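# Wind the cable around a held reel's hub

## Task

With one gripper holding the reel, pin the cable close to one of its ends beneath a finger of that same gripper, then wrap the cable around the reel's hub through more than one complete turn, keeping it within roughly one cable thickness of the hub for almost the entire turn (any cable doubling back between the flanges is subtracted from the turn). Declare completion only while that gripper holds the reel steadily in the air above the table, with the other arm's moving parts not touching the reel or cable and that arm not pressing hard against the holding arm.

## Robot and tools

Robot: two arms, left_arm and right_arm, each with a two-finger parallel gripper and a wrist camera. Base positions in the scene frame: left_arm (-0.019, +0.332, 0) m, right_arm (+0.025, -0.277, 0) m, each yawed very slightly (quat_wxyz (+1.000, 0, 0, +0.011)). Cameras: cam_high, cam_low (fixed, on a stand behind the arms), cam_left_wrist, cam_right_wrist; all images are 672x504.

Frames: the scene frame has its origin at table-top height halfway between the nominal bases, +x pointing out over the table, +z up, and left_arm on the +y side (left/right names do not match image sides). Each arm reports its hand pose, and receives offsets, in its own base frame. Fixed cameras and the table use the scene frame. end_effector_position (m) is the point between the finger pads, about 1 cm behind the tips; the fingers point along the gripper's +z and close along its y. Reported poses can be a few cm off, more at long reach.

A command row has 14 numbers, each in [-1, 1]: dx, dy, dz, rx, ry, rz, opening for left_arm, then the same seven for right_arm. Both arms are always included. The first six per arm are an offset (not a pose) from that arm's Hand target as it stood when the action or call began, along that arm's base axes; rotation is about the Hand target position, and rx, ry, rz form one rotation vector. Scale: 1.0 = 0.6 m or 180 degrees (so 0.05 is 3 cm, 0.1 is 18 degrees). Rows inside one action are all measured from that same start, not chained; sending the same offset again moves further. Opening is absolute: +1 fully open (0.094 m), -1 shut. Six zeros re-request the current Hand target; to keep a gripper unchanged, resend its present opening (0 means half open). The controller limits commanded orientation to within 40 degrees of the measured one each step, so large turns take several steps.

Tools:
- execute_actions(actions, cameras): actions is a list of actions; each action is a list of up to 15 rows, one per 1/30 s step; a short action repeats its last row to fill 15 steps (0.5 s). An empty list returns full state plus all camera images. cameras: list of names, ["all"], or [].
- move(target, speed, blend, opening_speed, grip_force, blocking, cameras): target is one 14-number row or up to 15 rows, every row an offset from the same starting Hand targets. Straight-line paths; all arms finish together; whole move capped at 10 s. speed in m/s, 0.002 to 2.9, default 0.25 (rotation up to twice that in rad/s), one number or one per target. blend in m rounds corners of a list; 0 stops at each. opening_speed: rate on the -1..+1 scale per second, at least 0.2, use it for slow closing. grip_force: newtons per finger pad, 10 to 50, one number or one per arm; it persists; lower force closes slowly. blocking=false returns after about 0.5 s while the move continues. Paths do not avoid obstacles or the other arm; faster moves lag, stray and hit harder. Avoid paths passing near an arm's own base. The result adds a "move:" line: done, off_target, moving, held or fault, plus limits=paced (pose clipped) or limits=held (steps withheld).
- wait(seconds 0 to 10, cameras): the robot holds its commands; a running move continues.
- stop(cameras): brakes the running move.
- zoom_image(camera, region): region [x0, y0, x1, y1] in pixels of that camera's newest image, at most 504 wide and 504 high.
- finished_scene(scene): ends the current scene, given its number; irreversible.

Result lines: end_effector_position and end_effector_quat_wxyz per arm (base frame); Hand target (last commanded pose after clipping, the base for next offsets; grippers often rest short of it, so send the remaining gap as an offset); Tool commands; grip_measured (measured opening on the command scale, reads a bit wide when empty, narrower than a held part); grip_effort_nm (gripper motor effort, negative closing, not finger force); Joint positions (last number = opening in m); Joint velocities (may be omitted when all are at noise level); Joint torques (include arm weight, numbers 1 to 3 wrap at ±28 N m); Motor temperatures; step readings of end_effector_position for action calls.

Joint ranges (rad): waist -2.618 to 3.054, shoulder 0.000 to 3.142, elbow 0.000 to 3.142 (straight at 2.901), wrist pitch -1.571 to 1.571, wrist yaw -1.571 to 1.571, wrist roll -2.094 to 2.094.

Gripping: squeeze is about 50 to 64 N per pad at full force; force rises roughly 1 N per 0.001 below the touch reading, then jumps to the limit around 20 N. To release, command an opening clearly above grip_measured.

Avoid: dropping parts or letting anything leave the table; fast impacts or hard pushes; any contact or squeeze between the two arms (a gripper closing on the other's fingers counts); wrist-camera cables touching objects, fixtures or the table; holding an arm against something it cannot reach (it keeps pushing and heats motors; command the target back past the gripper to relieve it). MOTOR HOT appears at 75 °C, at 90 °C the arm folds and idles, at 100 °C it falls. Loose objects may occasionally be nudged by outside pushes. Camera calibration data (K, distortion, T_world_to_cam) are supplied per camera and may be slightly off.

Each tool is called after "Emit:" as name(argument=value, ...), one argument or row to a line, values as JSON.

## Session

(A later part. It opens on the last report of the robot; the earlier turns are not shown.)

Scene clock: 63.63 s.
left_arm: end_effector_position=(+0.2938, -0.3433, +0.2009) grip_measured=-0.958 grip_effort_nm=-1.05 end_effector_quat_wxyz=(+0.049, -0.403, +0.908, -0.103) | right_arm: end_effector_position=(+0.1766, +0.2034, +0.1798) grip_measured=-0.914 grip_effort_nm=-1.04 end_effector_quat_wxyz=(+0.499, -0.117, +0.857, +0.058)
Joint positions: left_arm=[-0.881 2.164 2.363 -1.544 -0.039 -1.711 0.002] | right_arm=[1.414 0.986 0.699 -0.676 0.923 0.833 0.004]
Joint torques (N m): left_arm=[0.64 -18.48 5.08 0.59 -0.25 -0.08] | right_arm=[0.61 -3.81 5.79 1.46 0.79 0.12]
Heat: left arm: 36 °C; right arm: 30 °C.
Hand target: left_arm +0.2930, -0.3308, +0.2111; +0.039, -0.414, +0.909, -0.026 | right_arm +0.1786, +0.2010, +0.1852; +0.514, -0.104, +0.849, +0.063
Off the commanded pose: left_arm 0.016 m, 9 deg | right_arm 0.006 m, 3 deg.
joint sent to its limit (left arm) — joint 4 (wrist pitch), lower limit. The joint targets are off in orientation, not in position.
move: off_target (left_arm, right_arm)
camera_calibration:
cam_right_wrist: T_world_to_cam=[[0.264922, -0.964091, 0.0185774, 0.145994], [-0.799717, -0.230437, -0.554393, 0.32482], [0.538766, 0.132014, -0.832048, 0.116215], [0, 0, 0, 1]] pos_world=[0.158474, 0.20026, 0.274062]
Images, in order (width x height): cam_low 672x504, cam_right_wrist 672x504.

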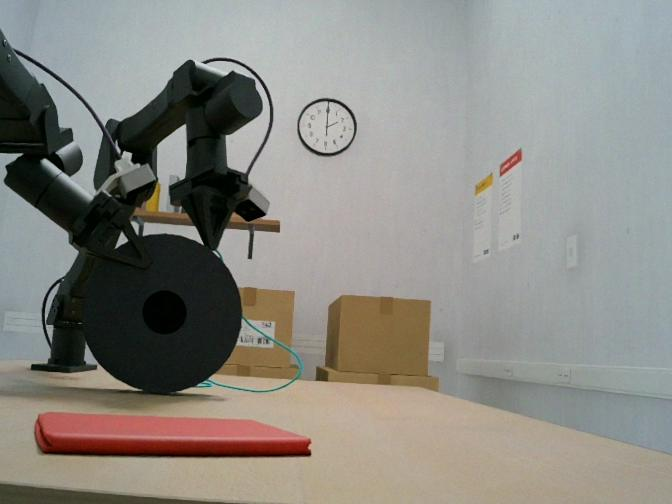

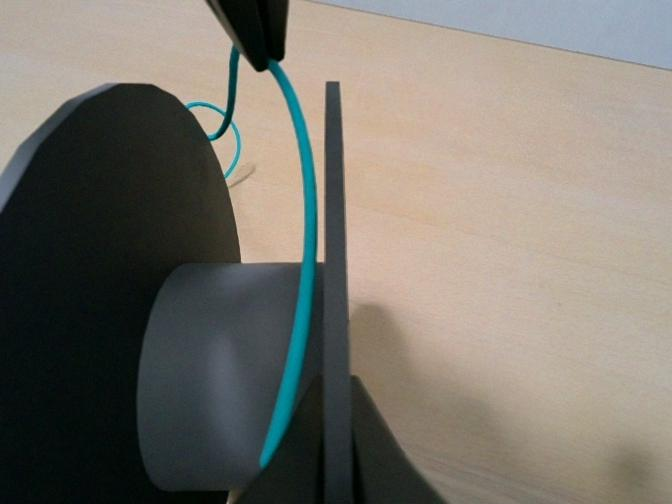

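Emit:
move(
  target=[
    [0,0,0,0,0,0,-1,0,0,0,0,0,0,0.1],
    [0,0,-0.07,0,0,0,-1,0,0,0,0,0,0,0.1],
    [0,0,-0.07,0,0,0,-1,0,0,0,0,0,0,-1],
  ],
  speed=0.1,
  opening_speed=1.5,
  cameras=["all"],
)

Emit:
zoom_image(
  camera="cam_right_wrist",
  region=[200, 100, 450, 504],
)

Scene clock: 67.87 s.
left_arm: end_effector_position=(+0.2900, -0.3387, +0.1893) grip_measured=-0.958 grip_effort_nm=-1.05 end_effector_quat_wxyz=(+0.043, -0.405, +0.909, -0.084) | right_arm: end_effector_position=(+0.1789, +0.2037, +0.1841) grip_measured=-0.917 grip_effort_nm=-1.04 end_effector_quat_wxyz=(+0.508, -0.108, +0.852, +0.061)
Joint positions: left_arm=[-0.881 2.164 2.322 -1.544 -0.039 -1.716 0.002] | right_arm=[1.414 0.985 0.699 -0.659 0.943 0.836 0.004]
Joint torques (N m): left_arm=[0.66 -11.77 5.18 0.51 -0.24 -0.11] | right_arm=[0.55 -3.75 5.71 1.31 0.57 0.08]
Heat: left arm: 36 °C; right arm: 30 °C.
Hand target: left_arm +0.2930, -0.3308, +0.1691; +0.039, -0.414, +0.909, -0.026 | right_arm +0.1786, +0.2010, +0.1851; +0.514, -0.104, +0.849, +0.063
Off the commanded pose: left_arm 0.022 m, 7 deg | right_arm 0.003 m, 1 deg.
joint sent to its limit (left arm) — joint 4 (wrist pitch), lower limit. The joint targets are off in orientation, not in position.
move: off_target (left_arm)
camera_calibration:
cam_left_wrist: T_world_to_cam=[[0.736015, -0.654687, 0.172239, -0.466779], [-0.658677, -0.633826, 0.405474, -0.0635277], [-0.156289, -0.411885, -0.897733, 0.166842], [0, 0, 0, 1]] pos_world=[0.327788, -0.27714, 0.255936]
cam_right_wrist: T_world_to_cam=[[0.251782, -0.967766, 0.00589125, 0.151062], [-0.792284, -0.209615, -0.573017, 0.326996], [0.555781, 0.139608, -0.819522, 0.111657], [0, 0, 0, 1]] pos_world=[0.158982, 0.199148, 0.27799]

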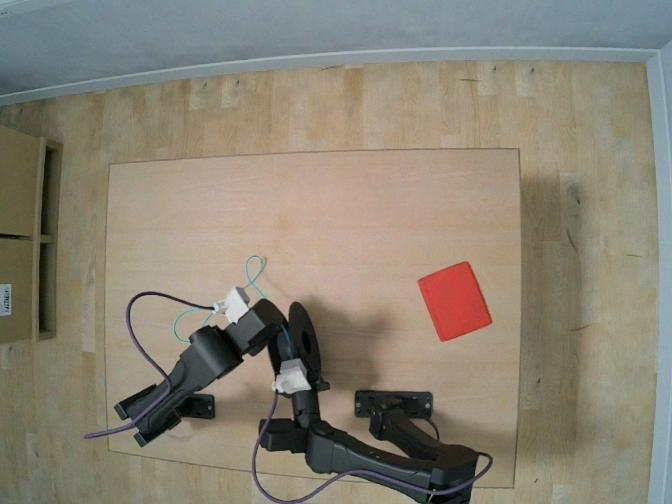

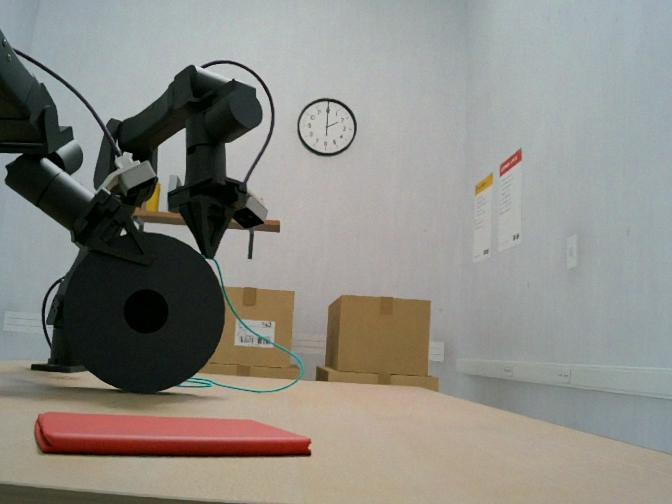

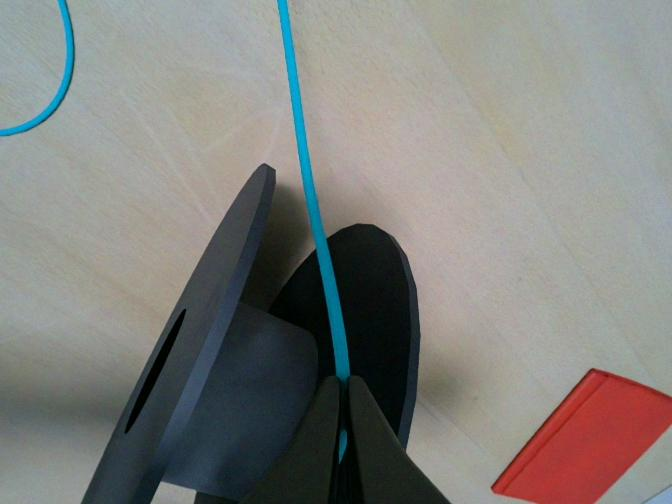

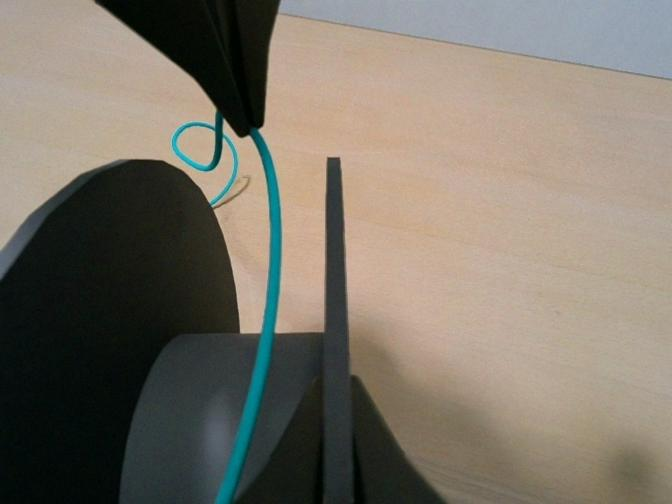

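Scaled by 1.248 from the camera's 672x504 image, which has a finer 960x720 frame.

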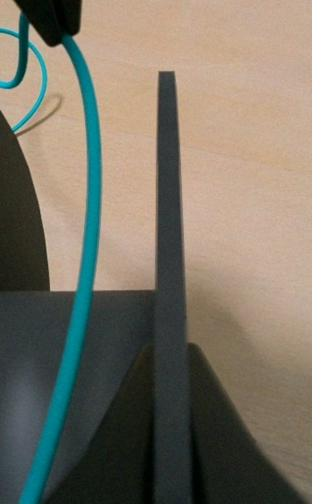

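Emit:
move(
  target=[
    [0,0.004,0.075,0,0,0.0,-1,0,0,0,0,0,0,-1],
    [-0.008,-0.022,0.075,0,0,0.06,-1,0,0,0,0,0,0,-1],
  ],
  speed=0.1,
  cameras=["cam_right_wrist","cam_low"],
)

Emit:
zoom_image(
  camera="cam_low",
  region=[50, 130, 330, 410],
)

Scene clock: 71.47 s.
left_arm: end_effector_position=(+0.2874, -0.3445, +0.2032) grip_measured=-0.958 grip_effort_nm=-1.06 end_effector_quat_wxyz=(+0.044, -0.491, +0.864, -0.107) | right_arm: end_effector_position=(+0.1789, +0.2037, +0.1841) grip_measured=-0.917 grip_effort_nm=-1.05 end_effector_quat_wxyz=(+0.508, -0.108, +0.852, +0.061)
Joint positions: left_arm=[-0.9 2.149 2.349 -1.544 -0.055 -1.927 0.002] | right_arm=[1.414 0.985 0.699 -0.659 0.943 0.836 0.004]
Joint torques (N m): left_arm=[-0.61 -15.21 9.66 0.58 -0.26 -0.12] | right_arm=[0.61 -3.75 5.74 1.31 0.58 0.07]
Heat: left arm: 36 °C; right arm: 30 °C.
Hand target: left_arm +0.2881, -0.3441, +0.2140; +0.041, -0.498, +0.866, -0.022 | right_arm +0.1786, +0.2010, +0.1851; +0.514, -0.104, +0.849, +0.063
Off the commanded pose: left_arm 0.011 m, 10 deg | right_arm 0.003 m, 1 deg.
joint sent to its limit (left arm) — joint 4 (wrist pitch), lower limit. The joint targets are off in orientation, not in position.
move: off_target (left_arm)
camera_calibration:
cam_right_wrist: T_world_to_cam=[[0.251782, -0.967766, 0.00589125, 0.151062], [-0.792284, -0.209615, -0.573017, 0.326996], [0.555781, 0.139608, -0.819522, 0.111657], [0, 0, 0, 1]] pos_world=[0.158982, 0.199148, 0.27799]
Images, in order (width x height): cam_low 672x504, cam_right_wrist 672x504.

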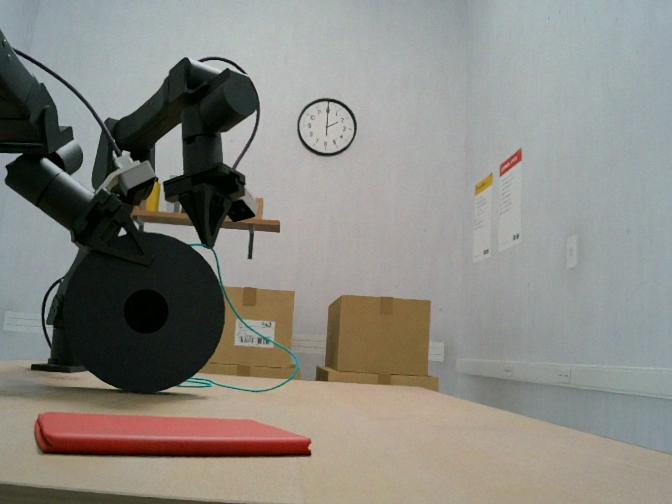

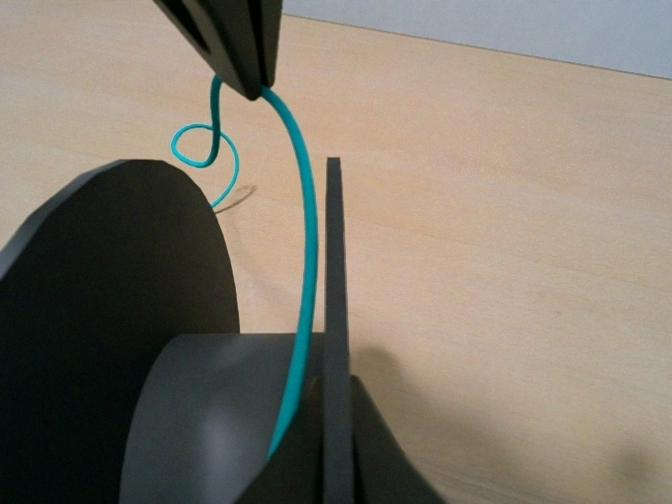

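Scaled by 1.800 from the camera's 672x504 image, which has a finer 960x720 frame.

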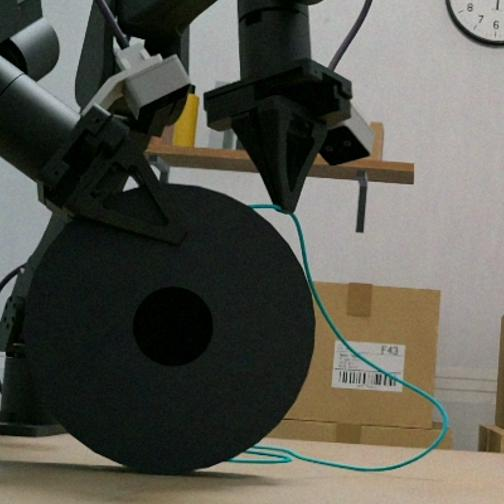

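Emit:
move(
  target=[
    [0,0,0,0,0,0,-1,0,0,0,0,0,0,0.1],
    [0,0,-0.075,0,0,0,-1,0,0,0,0,0,0,0.1],
    [0,0,-0.075,0,0,0,-1,0,0,0,0,0,0,-1],
  ],
  speed=0.12,
  opening_speed=2.5,
  cameras=["all"],
)

Emit:
zoom_image(
  camera="cam_low",
  region=[50, 130, 330, 410],
)

Scene clock: 75.17 s.
left_arm: end_effector_position=(+0.2894, -0.3470, +0.1848) grip_measured=-0.958 grip_effort_nm=-1.05 end_effector_quat_wxyz=(+0.041, -0.494, +0.864, -0.086) | right_arm: end_effector_position=(+0.1791, +0.2038, +0.1845) grip_measured=-0.919 grip_effort_nm=-1.04 end_effector_quat_wxyz=(+0.509, -0.106, +0.852, +0.062)
Joint positions: left_arm=[-0.9 2.192 2.349 -1.544 -0.055 -1.934 0.002] | right_arm=[1.414 0.985 0.699 -0.657 0.945 0.837 0.004]
Joint torques (N m): left_arm=[-0.57 -12.48 5.98 0.51 -0.25 -0.09] | right_arm=[0.59 -3.73 5.74 1.29 0.56 0.06]
Heat: left arm: 36 °C; right arm: 30 °C.
Hand target: left_arm +0.2881, -0.3440, +0.1691; +0.041, -0.498, +0.866, -0.022 | right_arm +0.1786, +0.2010, +0.1851; +0.514, -0.104, +0.849, +0.063
Off the commanded pose: left_arm 0.016 m, 7 deg | right_arm 0.003 m, 1 deg.
joint sent to its limit (left arm) — joint 4 (wrist pitch), lower limit. The joint targets are off in orientation, not in position.
move: off_target (left_arm)
camera_calibration:
cam_left_wrist: T_world_to_cam=[[0.852428, -0.492986, 0.174159, -0.448864], [-0.516353, -0.741439, 0.428541, -0.150113], [-0.0821369, -0.455228, -0.886578, 0.12071], [0, 0, 0, 1]] pos_world=[0.315027, -0.277633, 0.249522]
cam_right_wrist: T_world_to_cam=[[0.250163, -0.968196, 0.0038282, 0.151854], [-0.791741, -0.206843, -0.574771, 0.327136], [0.557283, 0.140755, -0.818305, 0.111139], [0, 0, 0, 1]] pos_world=[0.159083, 0.199046, 0.278393]

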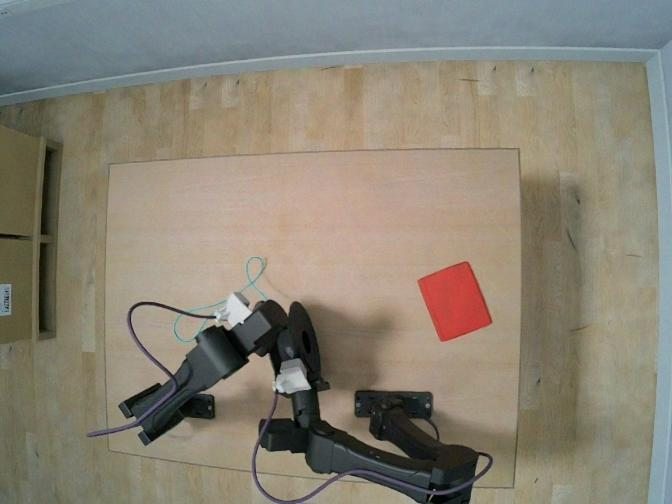

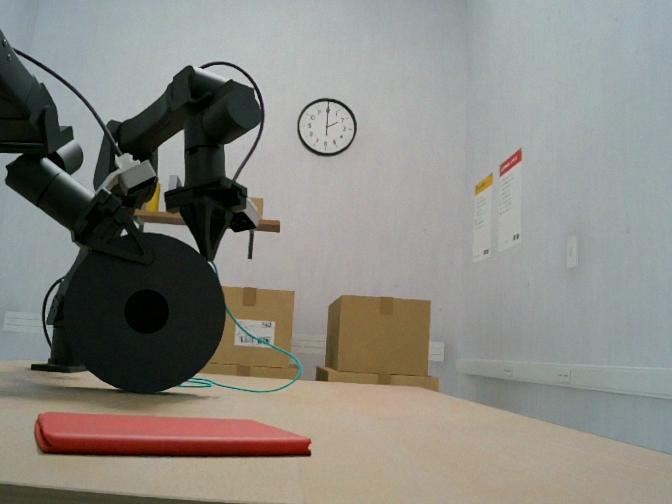

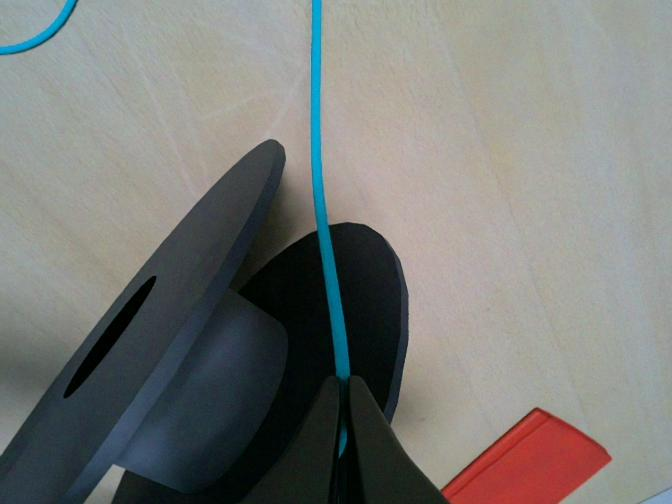

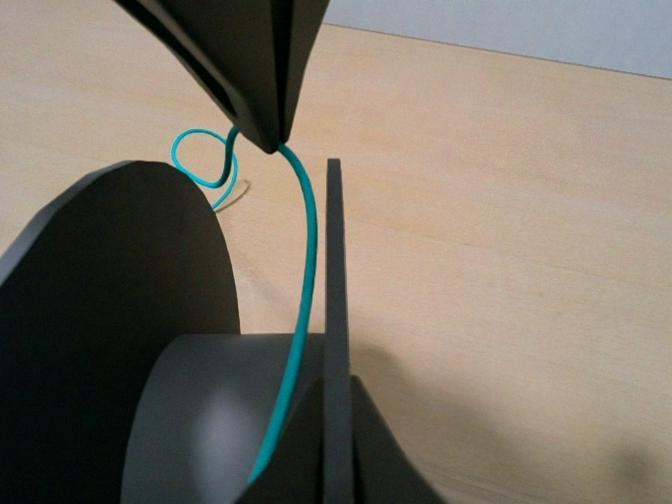

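Scaled by 1.800 from the camera's 672x504 image, which has a finer 960x720 frame.

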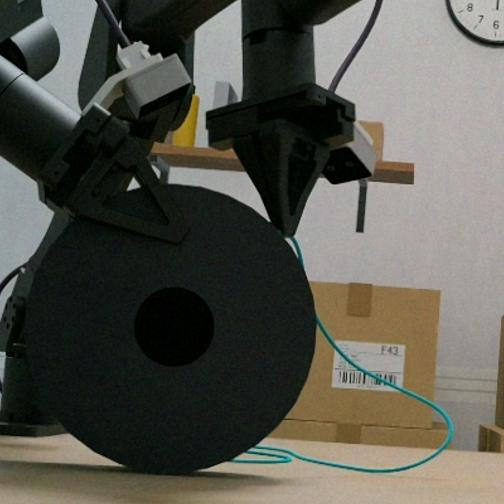

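Emit:
move(
  target=[
    [0,0,0.095,0,0,0,-1,0,0,0,0,0,0,-1],
    [-0.028,-0.012,0.095,0,0,0,-1,0,0,0,0,0,0,-1],
  ],
  speed=0.1,
  cameras=["cam_right_wrist","cam_low"],
)

Emit:
zoom_image(
  camera="cam_low",
  region=[50, 130, 330, 410],
)

Scene clock: 78.67 s.
left_arm: end_effector_position=(+0.2748, -0.3572, +0.2095) grip_measured=-0.958 grip_effort_nm=-1.05 end_effector_quat_wxyz=(+0.043, -0.490, +0.863, -0.119) | right_arm: end_effector_position=(+0.1791, +0.2038, +0.1845) grip_measured=-0.919 grip_effort_nm=-1.05 end_effector_quat_wxyz=(+0.509, -0.106, +0.852, +0.062)
Joint positions: left_arm=[-0.94 2.146 2.366 -1.545 -0.058 -1.965 0.002] | right_arm=[1.414 0.985 0.699 -0.657 0.945 0.837 0.004]
Joint torques (N m): left_arm=[-0.68 -18.41 7.05 0.63 -0.27 -0.08] | right_arm=[0.53 -3.73 5.72 1.28 0.58 0.06]
Heat: left arm: 36 °C; right arm: 30 °C.
Hand target: left_arm +0.2713, -0.3513, +0.2261; +0.041, -0.498, +0.866, -0.022 | right_arm +0.1786, +0.2010, +0.1851; +0.514, -0.104, +0.849, +0.063
Off the commanded pose: left_arm 0.018 m, 11 deg | right_arm 0.003 m, 1 deg.
joint sent to its limit (left arm) — joint 4 (wrist pitch), lower limit. The joint targets are off in orientation, not in position.
move: off_target (left_arm)
camera_calibration:
cam_right_wrist: T_world_to_cam=[[0.250163, -0.968196, 0.0038282, 0.151854], [-0.791741, -0.206843, -0.574771, 0.327136], [0.557283, 0.140755, -0.818305, 0.111139], [0, 0, 0, 1]] pos_world=[0.159083, 0.199046, 0.278393]
Images, in order (width x height): cam_low 672x504, cam_right_wrist 672x504.

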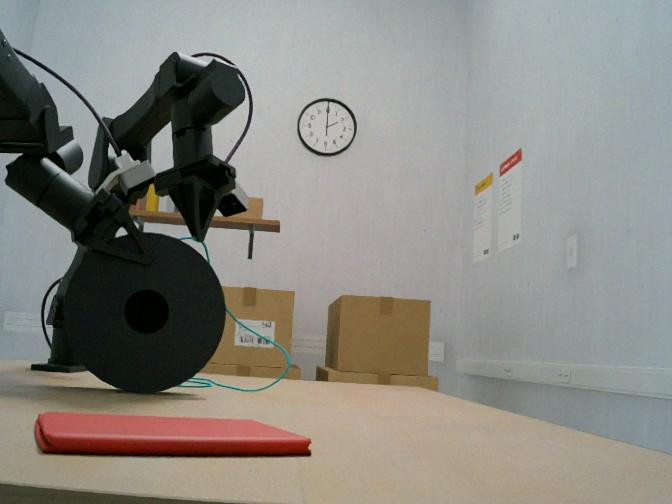

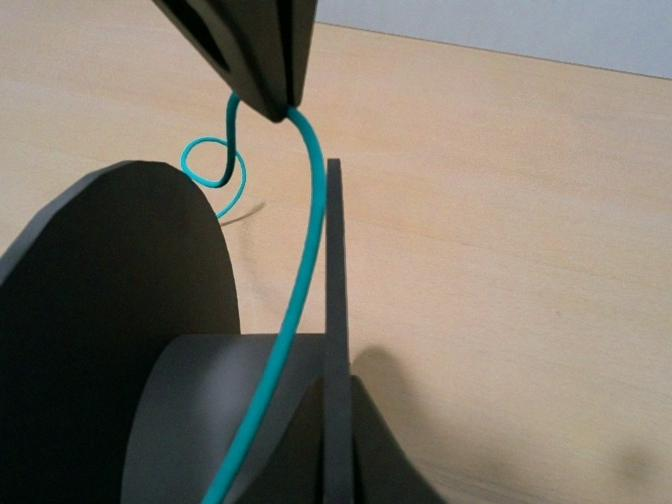

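Scaled by 1.800 from the camera's 672x504 image, which has a finer 960x720 frame.

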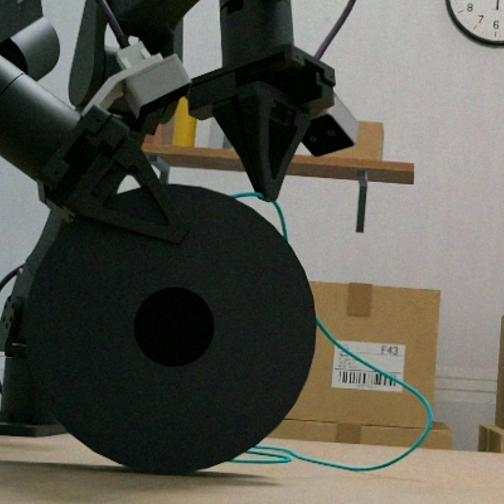

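Emit:
move(
  target=[0,-0.012,0,0,0,0.015,-1,-0.0127,0.004,0.006,0,0,-0.078,-1],
  speed=0.06,
  cameras=["cam_right_wrist","cam_low"],
)

Emit:
zoom_image(
  camera="cam_low",
  region=[50, 130, 330, 410],
)

Scene clock: 82.27 s.
left_arm: end_effector_position=(+0.2715, -0.3597, +0.2095) grip_measured=-0.958 grip_effort_nm=-1.05 end_effector_quat_wxyz=(+0.040, -0.510, +0.851, -0.120) | right_arm: end_effector_position=(+0.1705, +0.2040, +0.1824) grip_measured=-0.919 grip_effort_nm=-1.05 end_effector_quat_wxyz=(+0.509, +0.005, +0.860, +0.009)
Joint positions: left_arm=[-0.95 2.146 2.366 -1.545 -0.06 -2.022 0.002] | right_arm=[1.505 1.274 0.905 -1.061 1.064 1.433 0.004]
Joint torques (N m): left_arm=[-0.66 -16.38 9.77 0.63 -0.26 -0.1] | right_arm=[0.55 -3.54 7.88 0.07 0.75 0.1]
Heat: left arm: 36 °C; right arm: 30 °C.
Hand target: left_arm +0.2713, -0.3585, +0.2261; +0.041, -0.518, +0.854, -0.021 | right_arm +0.1709, +0.2034, +0.1887; +0.518, +0.001, +0.855, -0.001
Off the commanded pose: left_arm 0.017 m, 11 deg | right_arm 0.006 m, 2 deg.
joint sent to its limit (left arm) — joint 4 (wrist pitch), lower limit. The joint targets are off in orientation, not in position.
move: off_target (left_arm)
camera_calibration:
cam_right_wrist: T_world_to_cam=[[0.00724056, -0.999781, -0.019612, 0.206399], [-0.822689, 0.00519323, -0.568469, 0.279938], [0.568446, 0.0202506, -0.822471, 0.137626], [0, 0, 0, 1]] pos_world=[0.150575, 0.202113, 0.276377]
Images, in order (width x height): cam_low 672x504, cam_right_wrist 672x504.

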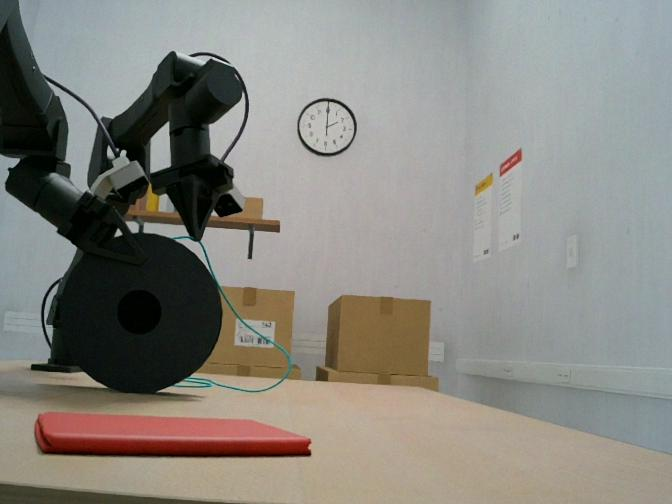

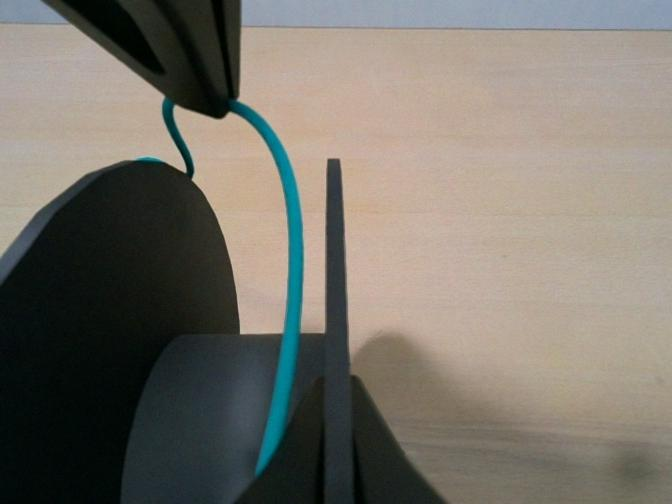

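Scaled by 1.800 from the camera's 672x504 image, which has a finer 960x720 frame.

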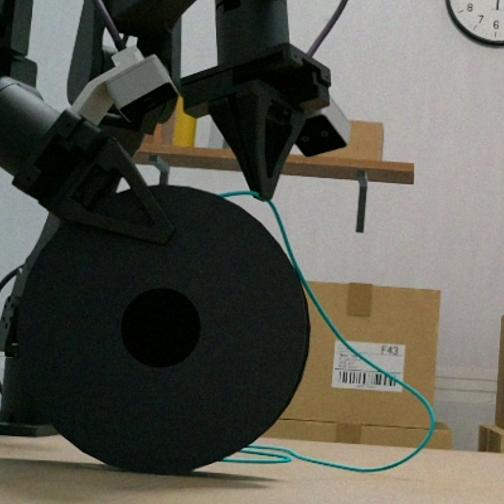

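Emit:
move(
  target=[
    [-0.024,-0.008,0,0,0,0,-1,0,0,0,0,0,0,-1],
    [-0.024,-0.008,0,0,0,0,-1,0,0,0,0,0,0,0.1],
    [-0.024,-0.008,-0.082,0,0,0,-1,0,0,0,0,0,0,0.1],
    [-0.024,-0.008,-0.082,0,0,0,-1,0,0,0,0,0,0,-1],
  ],
  speed=0.12,
  opening_speed=2.5,
  cameras=["all"],
)

Emit:
zoom_image(
  camera="cam_low",
  region=[50, 130, 330, 410],
)

Scene clock: 87.13 s.
left_arm: end_effector_position=(+0.2586, -0.3667, +0.1951) grip_measured=-0.958 grip_effort_nm=-1.05 end_effector_quat_wxyz=(+0.036, -0.514, +0.851, -0.100) | right_arm: end_effector_position=(+0.1704, +0.2016, +0.1830) grip_measured=-0.920 grip_effort_nm=-1.04 end_effector_quat_wxyz=(+0.510, +0.002, +0.860, +0.003)
Joint positions: left_arm=[-0.984 2.163 2.342 -1.545 -0.064 -2.064 0.002] | right_arm=[1.506 1.275 0.907 -1.081 1.066 1.439 0.004]
Joint torques (N m): left_arm=[-0.65 -12.08 5.27 0.55 -0.23 -0.09] | right_arm=[0.53 -3.4 7.76 0.19 0.73 0.09]
Heat: left arm: 36 °C; right arm: 30 °C.
Hand target: left_arm +0.2569, -0.3633, +0.1768; +0.041, -0.518, +0.854, -0.021 | right_arm +0.1709, +0.2035, +0.1887; +0.518, +0.001, +0.855, +0.000
Off the commanded pose: left_arm 0.019 m, 9 deg | right_arm 0.006 m, 1 deg.
joint sent to its limit (left arm) — joint 4 (wrist pitch), lower limit. The joint targets are off in orientation, not in position.
move: off_target (left_arm)
camera_calibration:
cam_left_wrist: T_world_to_cam=[[0.872487, -0.448968, 0.192859, -0.426834], [-0.485193, -0.749215, 0.45085, -0.200246], [-0.0579245, -0.486934, -0.871516, 0.0975398], [0, 0, 0, 1]] pos_world=[0.280899, -0.294166, 0.257607]
cam_right_wrist: T_world_to_cam=[[0.0049454, -0.999966, -0.00661308, 0.202086], [-0.821877, -0.000297283, -0.569665, 0.281379], [0.569643, 0.00825236, -0.821851, 0.140237], [0, 0, 0, 1]] pos_world=[0.150375, 0.201006, 0.276882]

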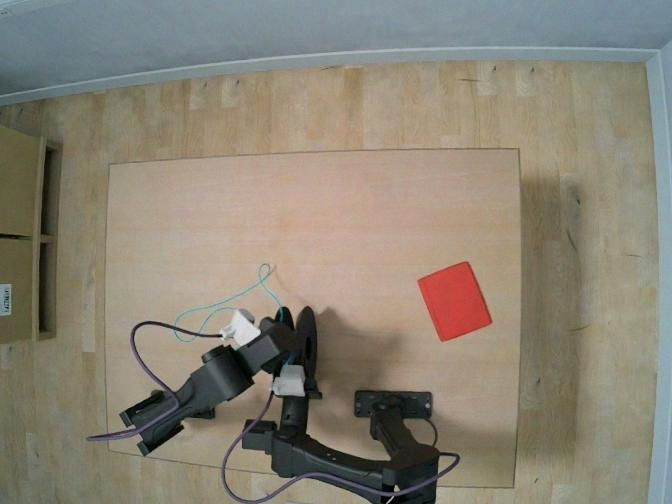

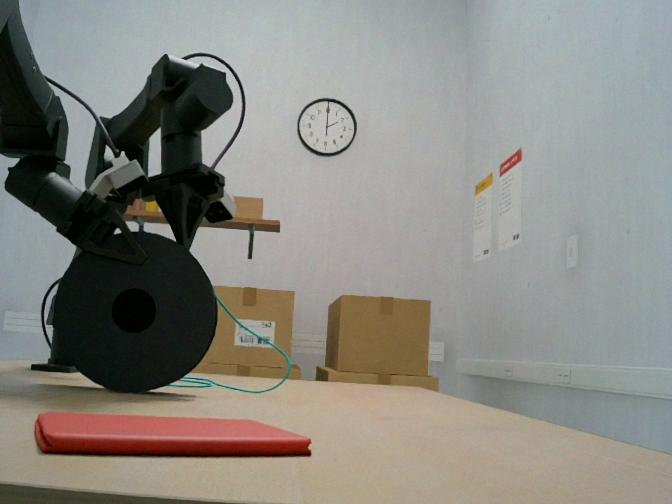

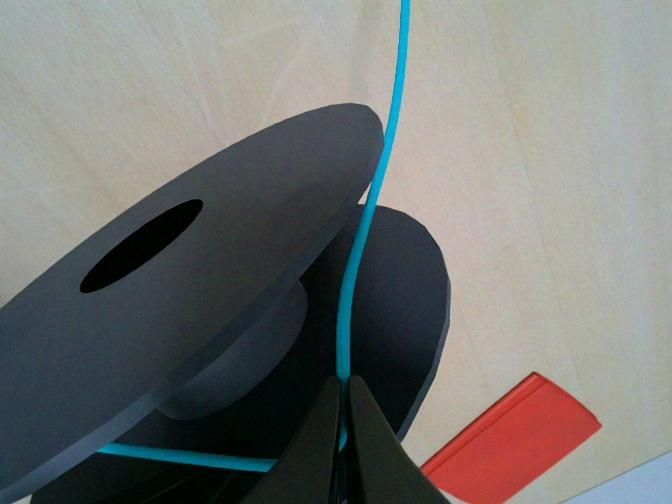

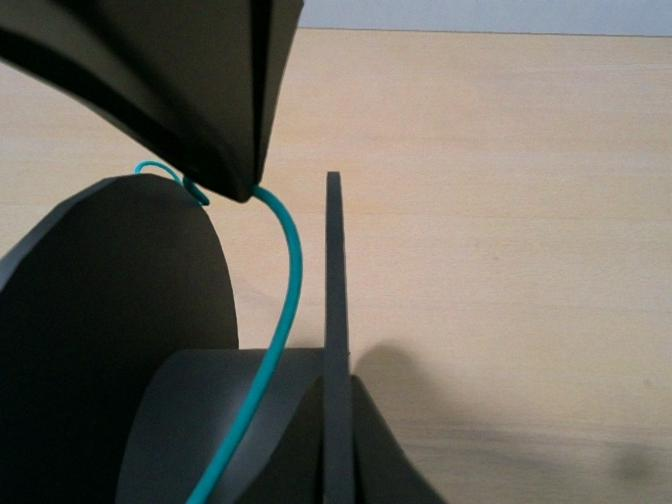

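Scaled by 1.800 from the camera's 672x504 image, which has a finer 960x720 frame.

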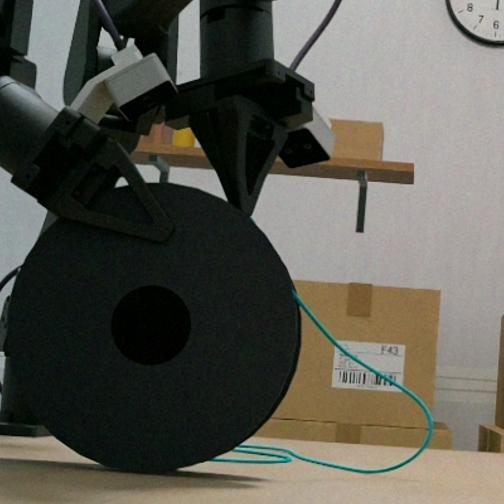

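Emit:
move(
  target=[
    [0,0,0.09,0,0,0,-1,0,0,0.02,0,0,0,-1],
    [0.16,0.01,0.1,0,0,0.083,-1,0.16,0,0.02,0,0,0,-1],
    [0.16,0.01,0.1,0,0,0.083,-1,0.16,0,0.005,0,0,0,-1],
  ],
  speed=0.1,
  cameras=["all"],
)

Emit:
zoom_image(
  camera="cam_low",
  region=[100, 130, 380, 410],
)

Scene clock: 92.37 s.
left_arm: end_effector_position=(+0.3475, -0.3574, +0.2455) grip_measured=-0.958 grip_effort_nm=-1.06 end_effector_quat_wxyz=(+0.060, -0.578, +0.786, -0.211) | right_arm: end_effector_position=(+0.2625, +0.2050, +0.1879) grip_measured=-0.920 grip_effort_nm=-1.04 end_effector_quat_wxyz=(+0.506, -0.013, +0.863, -0.003)
Joint positions: left_arm=[-0.827 2.28 2.693 -1.546 -0.071 -2.079 0.002] | right_arm=[1.09 1.243 0.849 -0.479 0.88 0.721 0.004]
Joint torques (N m): left_arm=[0.35 -12.37 9.09 0.98 -0.14 -0.08] | right_arm=[-0.69 -5.07 6.02 1.82 0.58 0.02]
Heat: left arm: 37 °C; right arm: 30 °C.
Hand target: left_arm +0.3529, -0.3573, +0.2368; +0.044, -0.625, +0.779, -0.015 | right_arm +0.2669, +0.2035, +0.1917; +0.518, +0.001, +0.855, +0.000
Off the commanded pose: left_arm 0.010 m, 23 deg | right_arm 0.006 m, 2 deg.
joint sent to its limit (left arm) — joint 4 (wrist pitch), lower limit; joint 6 (wrist roll), lower limit. The joint targets are off in orientation, not in position.
move: off_target (left_arm)
camera_calibration:
cam_left_wrist: T_world_to_cam=[[0.890197, -0.241434, 0.38634, -0.489329], [-0.426637, -0.73922, 0.52109, -0.206985], [0.159781, -0.6287, -0.761056, -0.00224275], [0, 0, 0, 1]] pos_world=[0.34765, -0.272558, 0.295198]
cam_right_wrist: T_world_to_cam=[[0.0251451, -0.999492, 0.019607, 0.19467], [-0.827166, -0.031816, -0.561056, 0.366138], [0.561395, -0.00211046, -0.827546, 0.0972345], [0, 0, 0, 1]] pos_world=[0.243375, 0.206425, 0.282073]

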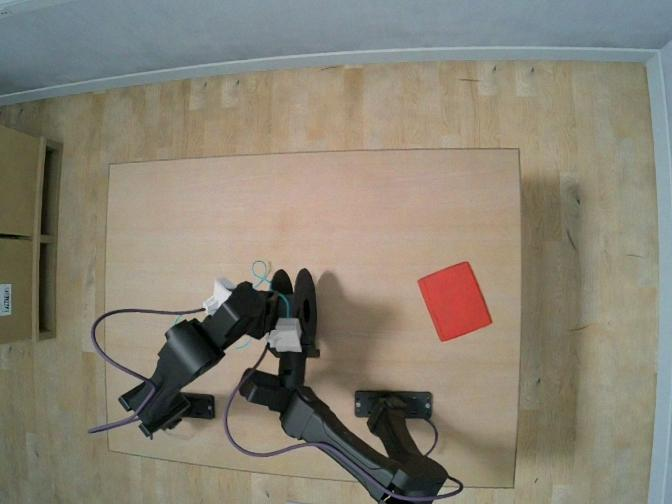

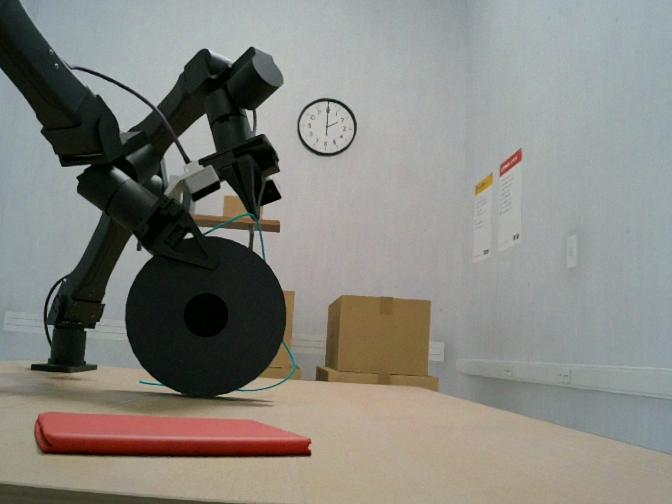

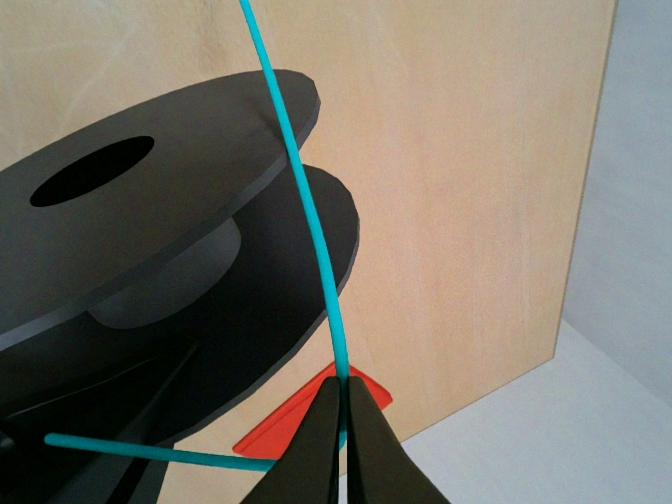

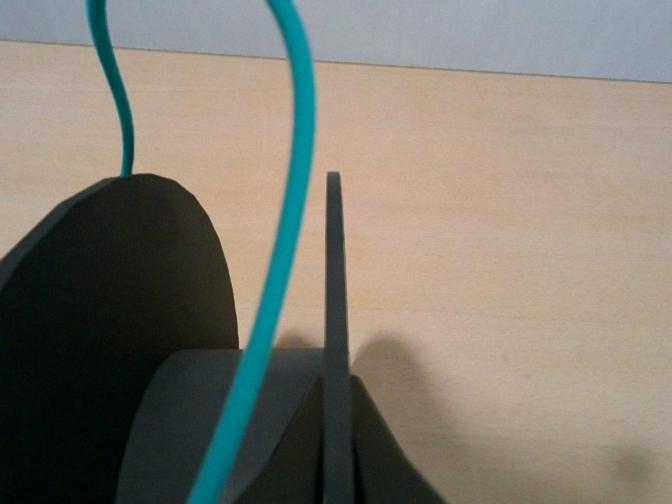

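Scaled by 1.800 from the camera's 672x504 image, which has a finer 960x720 frame.

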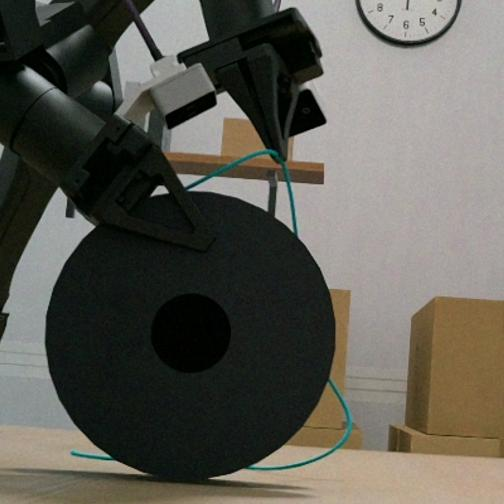

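Emit:
move(
  target=[0,0,-0.075,0,0,0,-1,0,0,0,0,0,0,-1],
  speed=0.1,
  cameras=["cam_left_wrist","cam_right_wrist","cam_low"],
)

Emit:
zoom_image(
  camera="cam_low",
  region=[100, 130, 380, 410],
)

Scene clock: 94.93 s.
left_arm: end_effector_position=(+0.3494, -0.3599, +0.2351) grip_measured=-0.958 grip_effort_nm=-1.05 end_effector_quat_wxyz=(+0.054, -0.581, +0.787, -0.203) | right_arm: end_effector_position=(+0.2628, +0.2043, +0.1876) grip_measured=-0.920 grip_effort_nm=-1.05 end_effector_quat_wxyz=(+0.506, -0.012, +0.863, -0.005)
Joint positions: left_arm=[-0.824 2.3 2.689 -1.541 -0.061 -2.082 0.002] | right_arm=[1.088 1.243 0.848 -0.479 0.88 0.721 0.004]
Joint torques (N m): left_arm=[0.32 -10.04 3.43 0.91 -0.19 -0.04] | right_arm=[-0.51 -5.03 6.09 1.81 0.58 0.01]
Heat: left arm: 36 °C; right arm: 30 °C.
Hand target: left_arm +0.3529, -0.3572, +0.1919; +0.044, -0.625, +0.779, -0.015 | right_arm +0.2670, +0.2034, +0.1918; +0.518, +0.001, +0.855, -0.001
Off the commanded pose: left_arm 0.043 m, 22 deg | right_arm 0.006 m, 2 deg.
joint sent to its limit (left arm) — joint 4 (wrist pitch), lower limit; joint 6 (wrist roll), lower limit. The joint targets are off in orientation, not in position.
move: off_target (left_arm)
camera_calibration:
cam_left_wrist: T_world_to_cam=[[0.89835, -0.242635, 0.366191, -0.486168], [-0.414625, -0.7437, 0.524401, -0.209163], [0.145098, -0.622927, -0.768705, -0.00313562], [0, 0, 0, 1]] pos_world=[0.35048, -0.275469, 0.285305]
cam_right_wrist: T_world_to_cam=[[0.0229996, -0.999517, 0.0209131, 0.194325], [-0.827149, -0.0307741, -0.56114, 0.366007], [0.561512, -0.0043923, -0.827457, 0.0972335], [0, 0, 0, 1]] pos_world=[0.243675, 0.205922, 0.281774]
Images, in order (width x height): cam_low 672x504, cam_left_wrist 672x504, cam_right_wrist 672x504.

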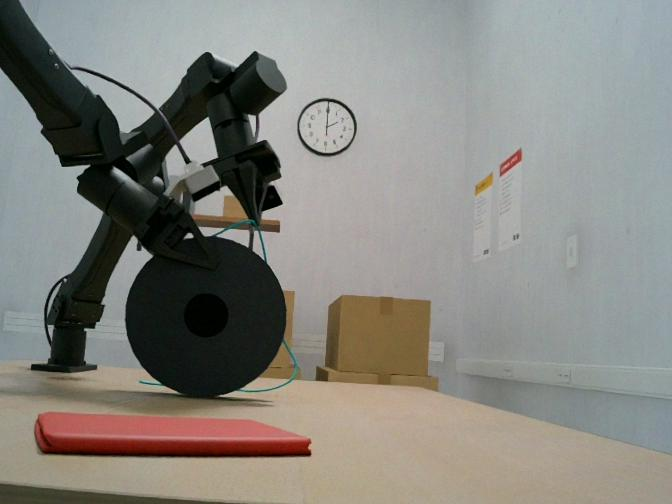

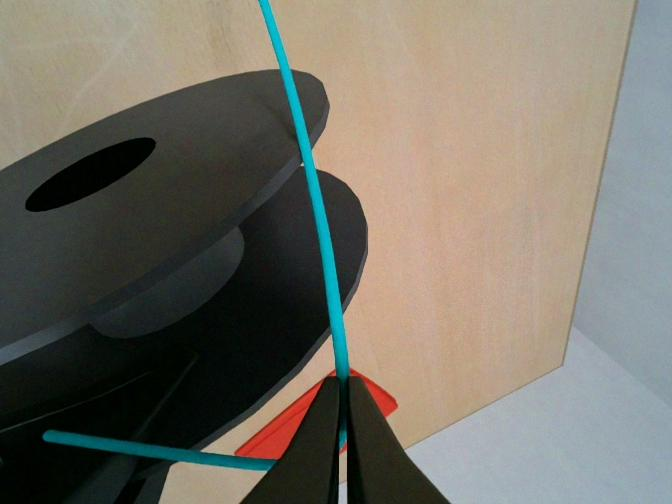

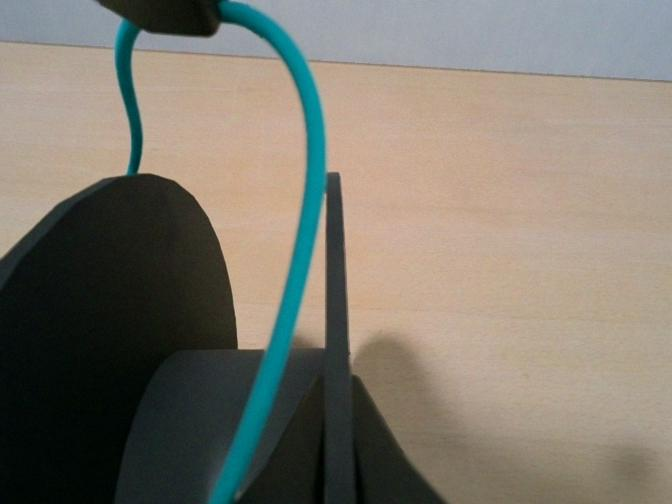

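Scaled by 1.800 from the camera's 672x504 image, which has a finer 960x720 frame.

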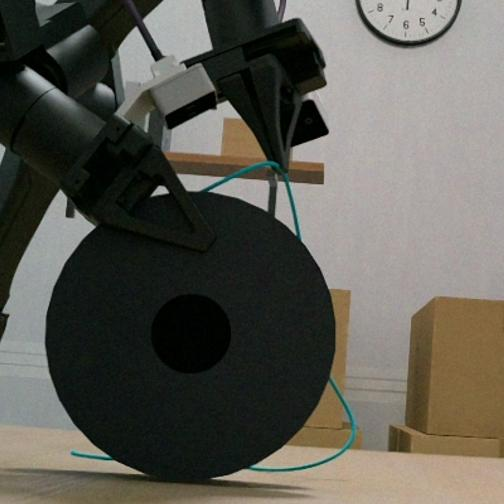

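Emit:
move(
  target=[0.03,0,0.09,0,0,-0.06,-1,0,0,0,0,0,0,-1],
  speed=0.1,
  cameras=["all"],
)

Emit:
zoom_image(
  camera="cam_high",
  region=[200, 240, 360, 380],
)

Scene clock: 97.27 s.
left_arm: end_effector_position=(+0.3633, -0.3602, +0.2571) grip_measured=-0.958 grip_effort_nm=-1.05 end_effector_quat_wxyz=(+0.074, -0.527, +0.812, -0.238) | right_arm: end_effector_position=(+0.2630, +0.2047, +0.1879) grip_measured=-0.920 grip_effort_nm=-1.04 end_effector_quat_wxyz=(+0.506, -0.012, +0.862, -0.003)
Joint positions: left_arm=[-0.802 2.324 2.798 -1.543 -0.052 -1.94 0.002] | right_arm=[1.088 1.243 0.848 -0.476 0.88 0.721 0.004]
Joint torques (N m): left_arm=[0.62 -12.38 8.7 1.08 -0.27 0.06] | right_arm=[-0.53 -5.07 6.12 1.79 0.59 0]
Heat: left arm: 36 °C; right arm: 30 °C.
Hand target: left_arm +0.3709, -0.3572, +0.2460; +0.042, -0.549, +0.835, -0.020 | right_arm +0.2670, +0.2035, +0.1918; +0.518, +0.001, +0.855, -0.001
Off the commanded pose: left_arm 0.014 m, 26 deg | right_arm 0.006 m, 2 deg.
joint sent to its limit (left arm) — joint 4 (wrist pitch), lower limit. The joint targets are off in orientation, not in position.
move: off_target (left_arm)
camera_calibration:
cam_left_wrist: T_world_to_cam=[[0.829477, -0.329745, 0.450817, -0.534848], [-0.539246, -0.683096, 0.492538, -0.139945], [0.145539, -0.65165, -0.744427, -0.00518537], [0, 0, 0, 1]] pos_world=[0.368934, -0.275339, 0.306187]
cam_right_wrist: T_world_to_cam=[[0.0232587, -0.999568, 0.0179423, 0.195205], [-0.826727, -0.0293219, -0.561839, 0.366], [0.562123, -0.00176576, -0.827052, 0.0965393], [0, 0, 0, 1]] pos_world=[0.243775, 0.206023, 0.281974]

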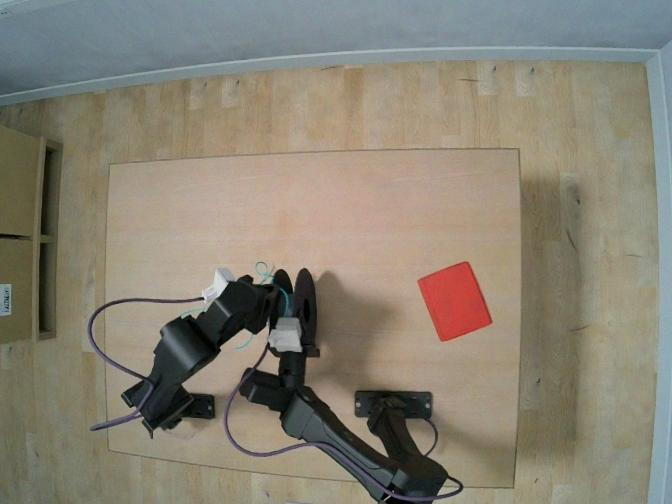

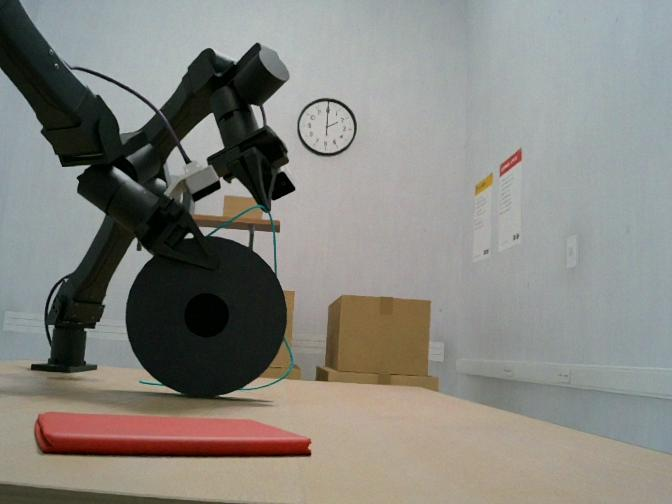

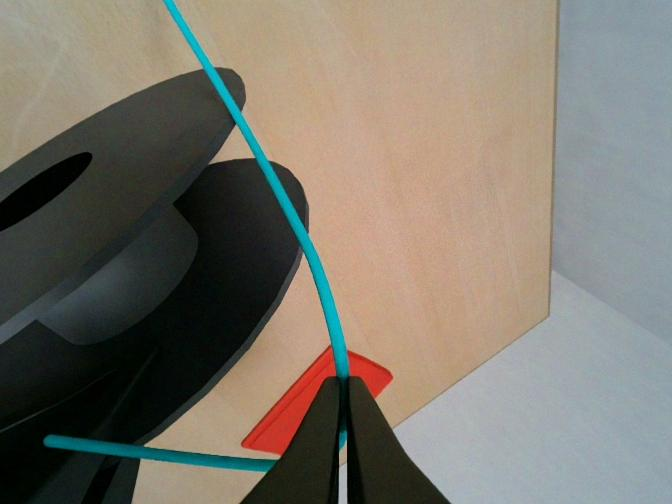

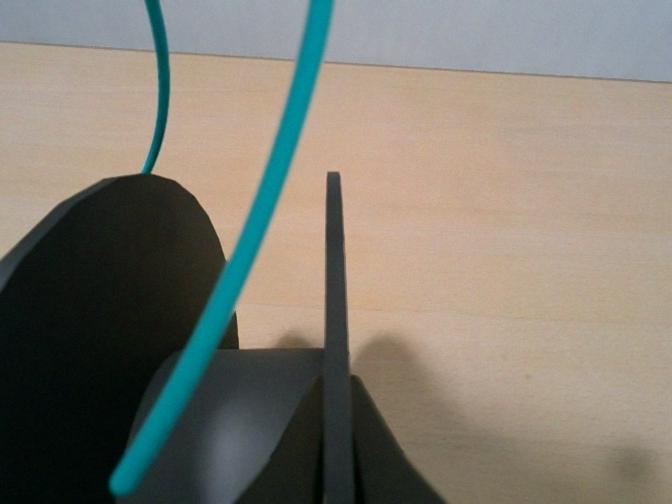

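Scaled by 3.150 from the camera's 672x504 image, which has a finer 960x720 frame.

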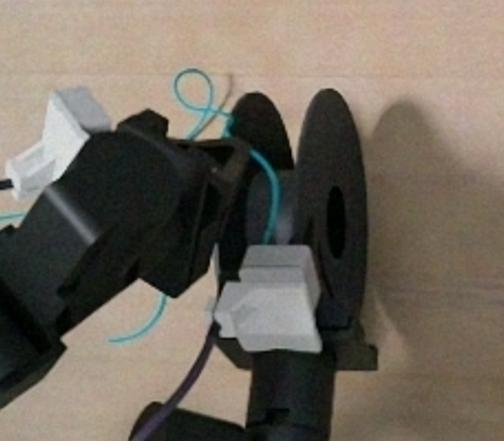

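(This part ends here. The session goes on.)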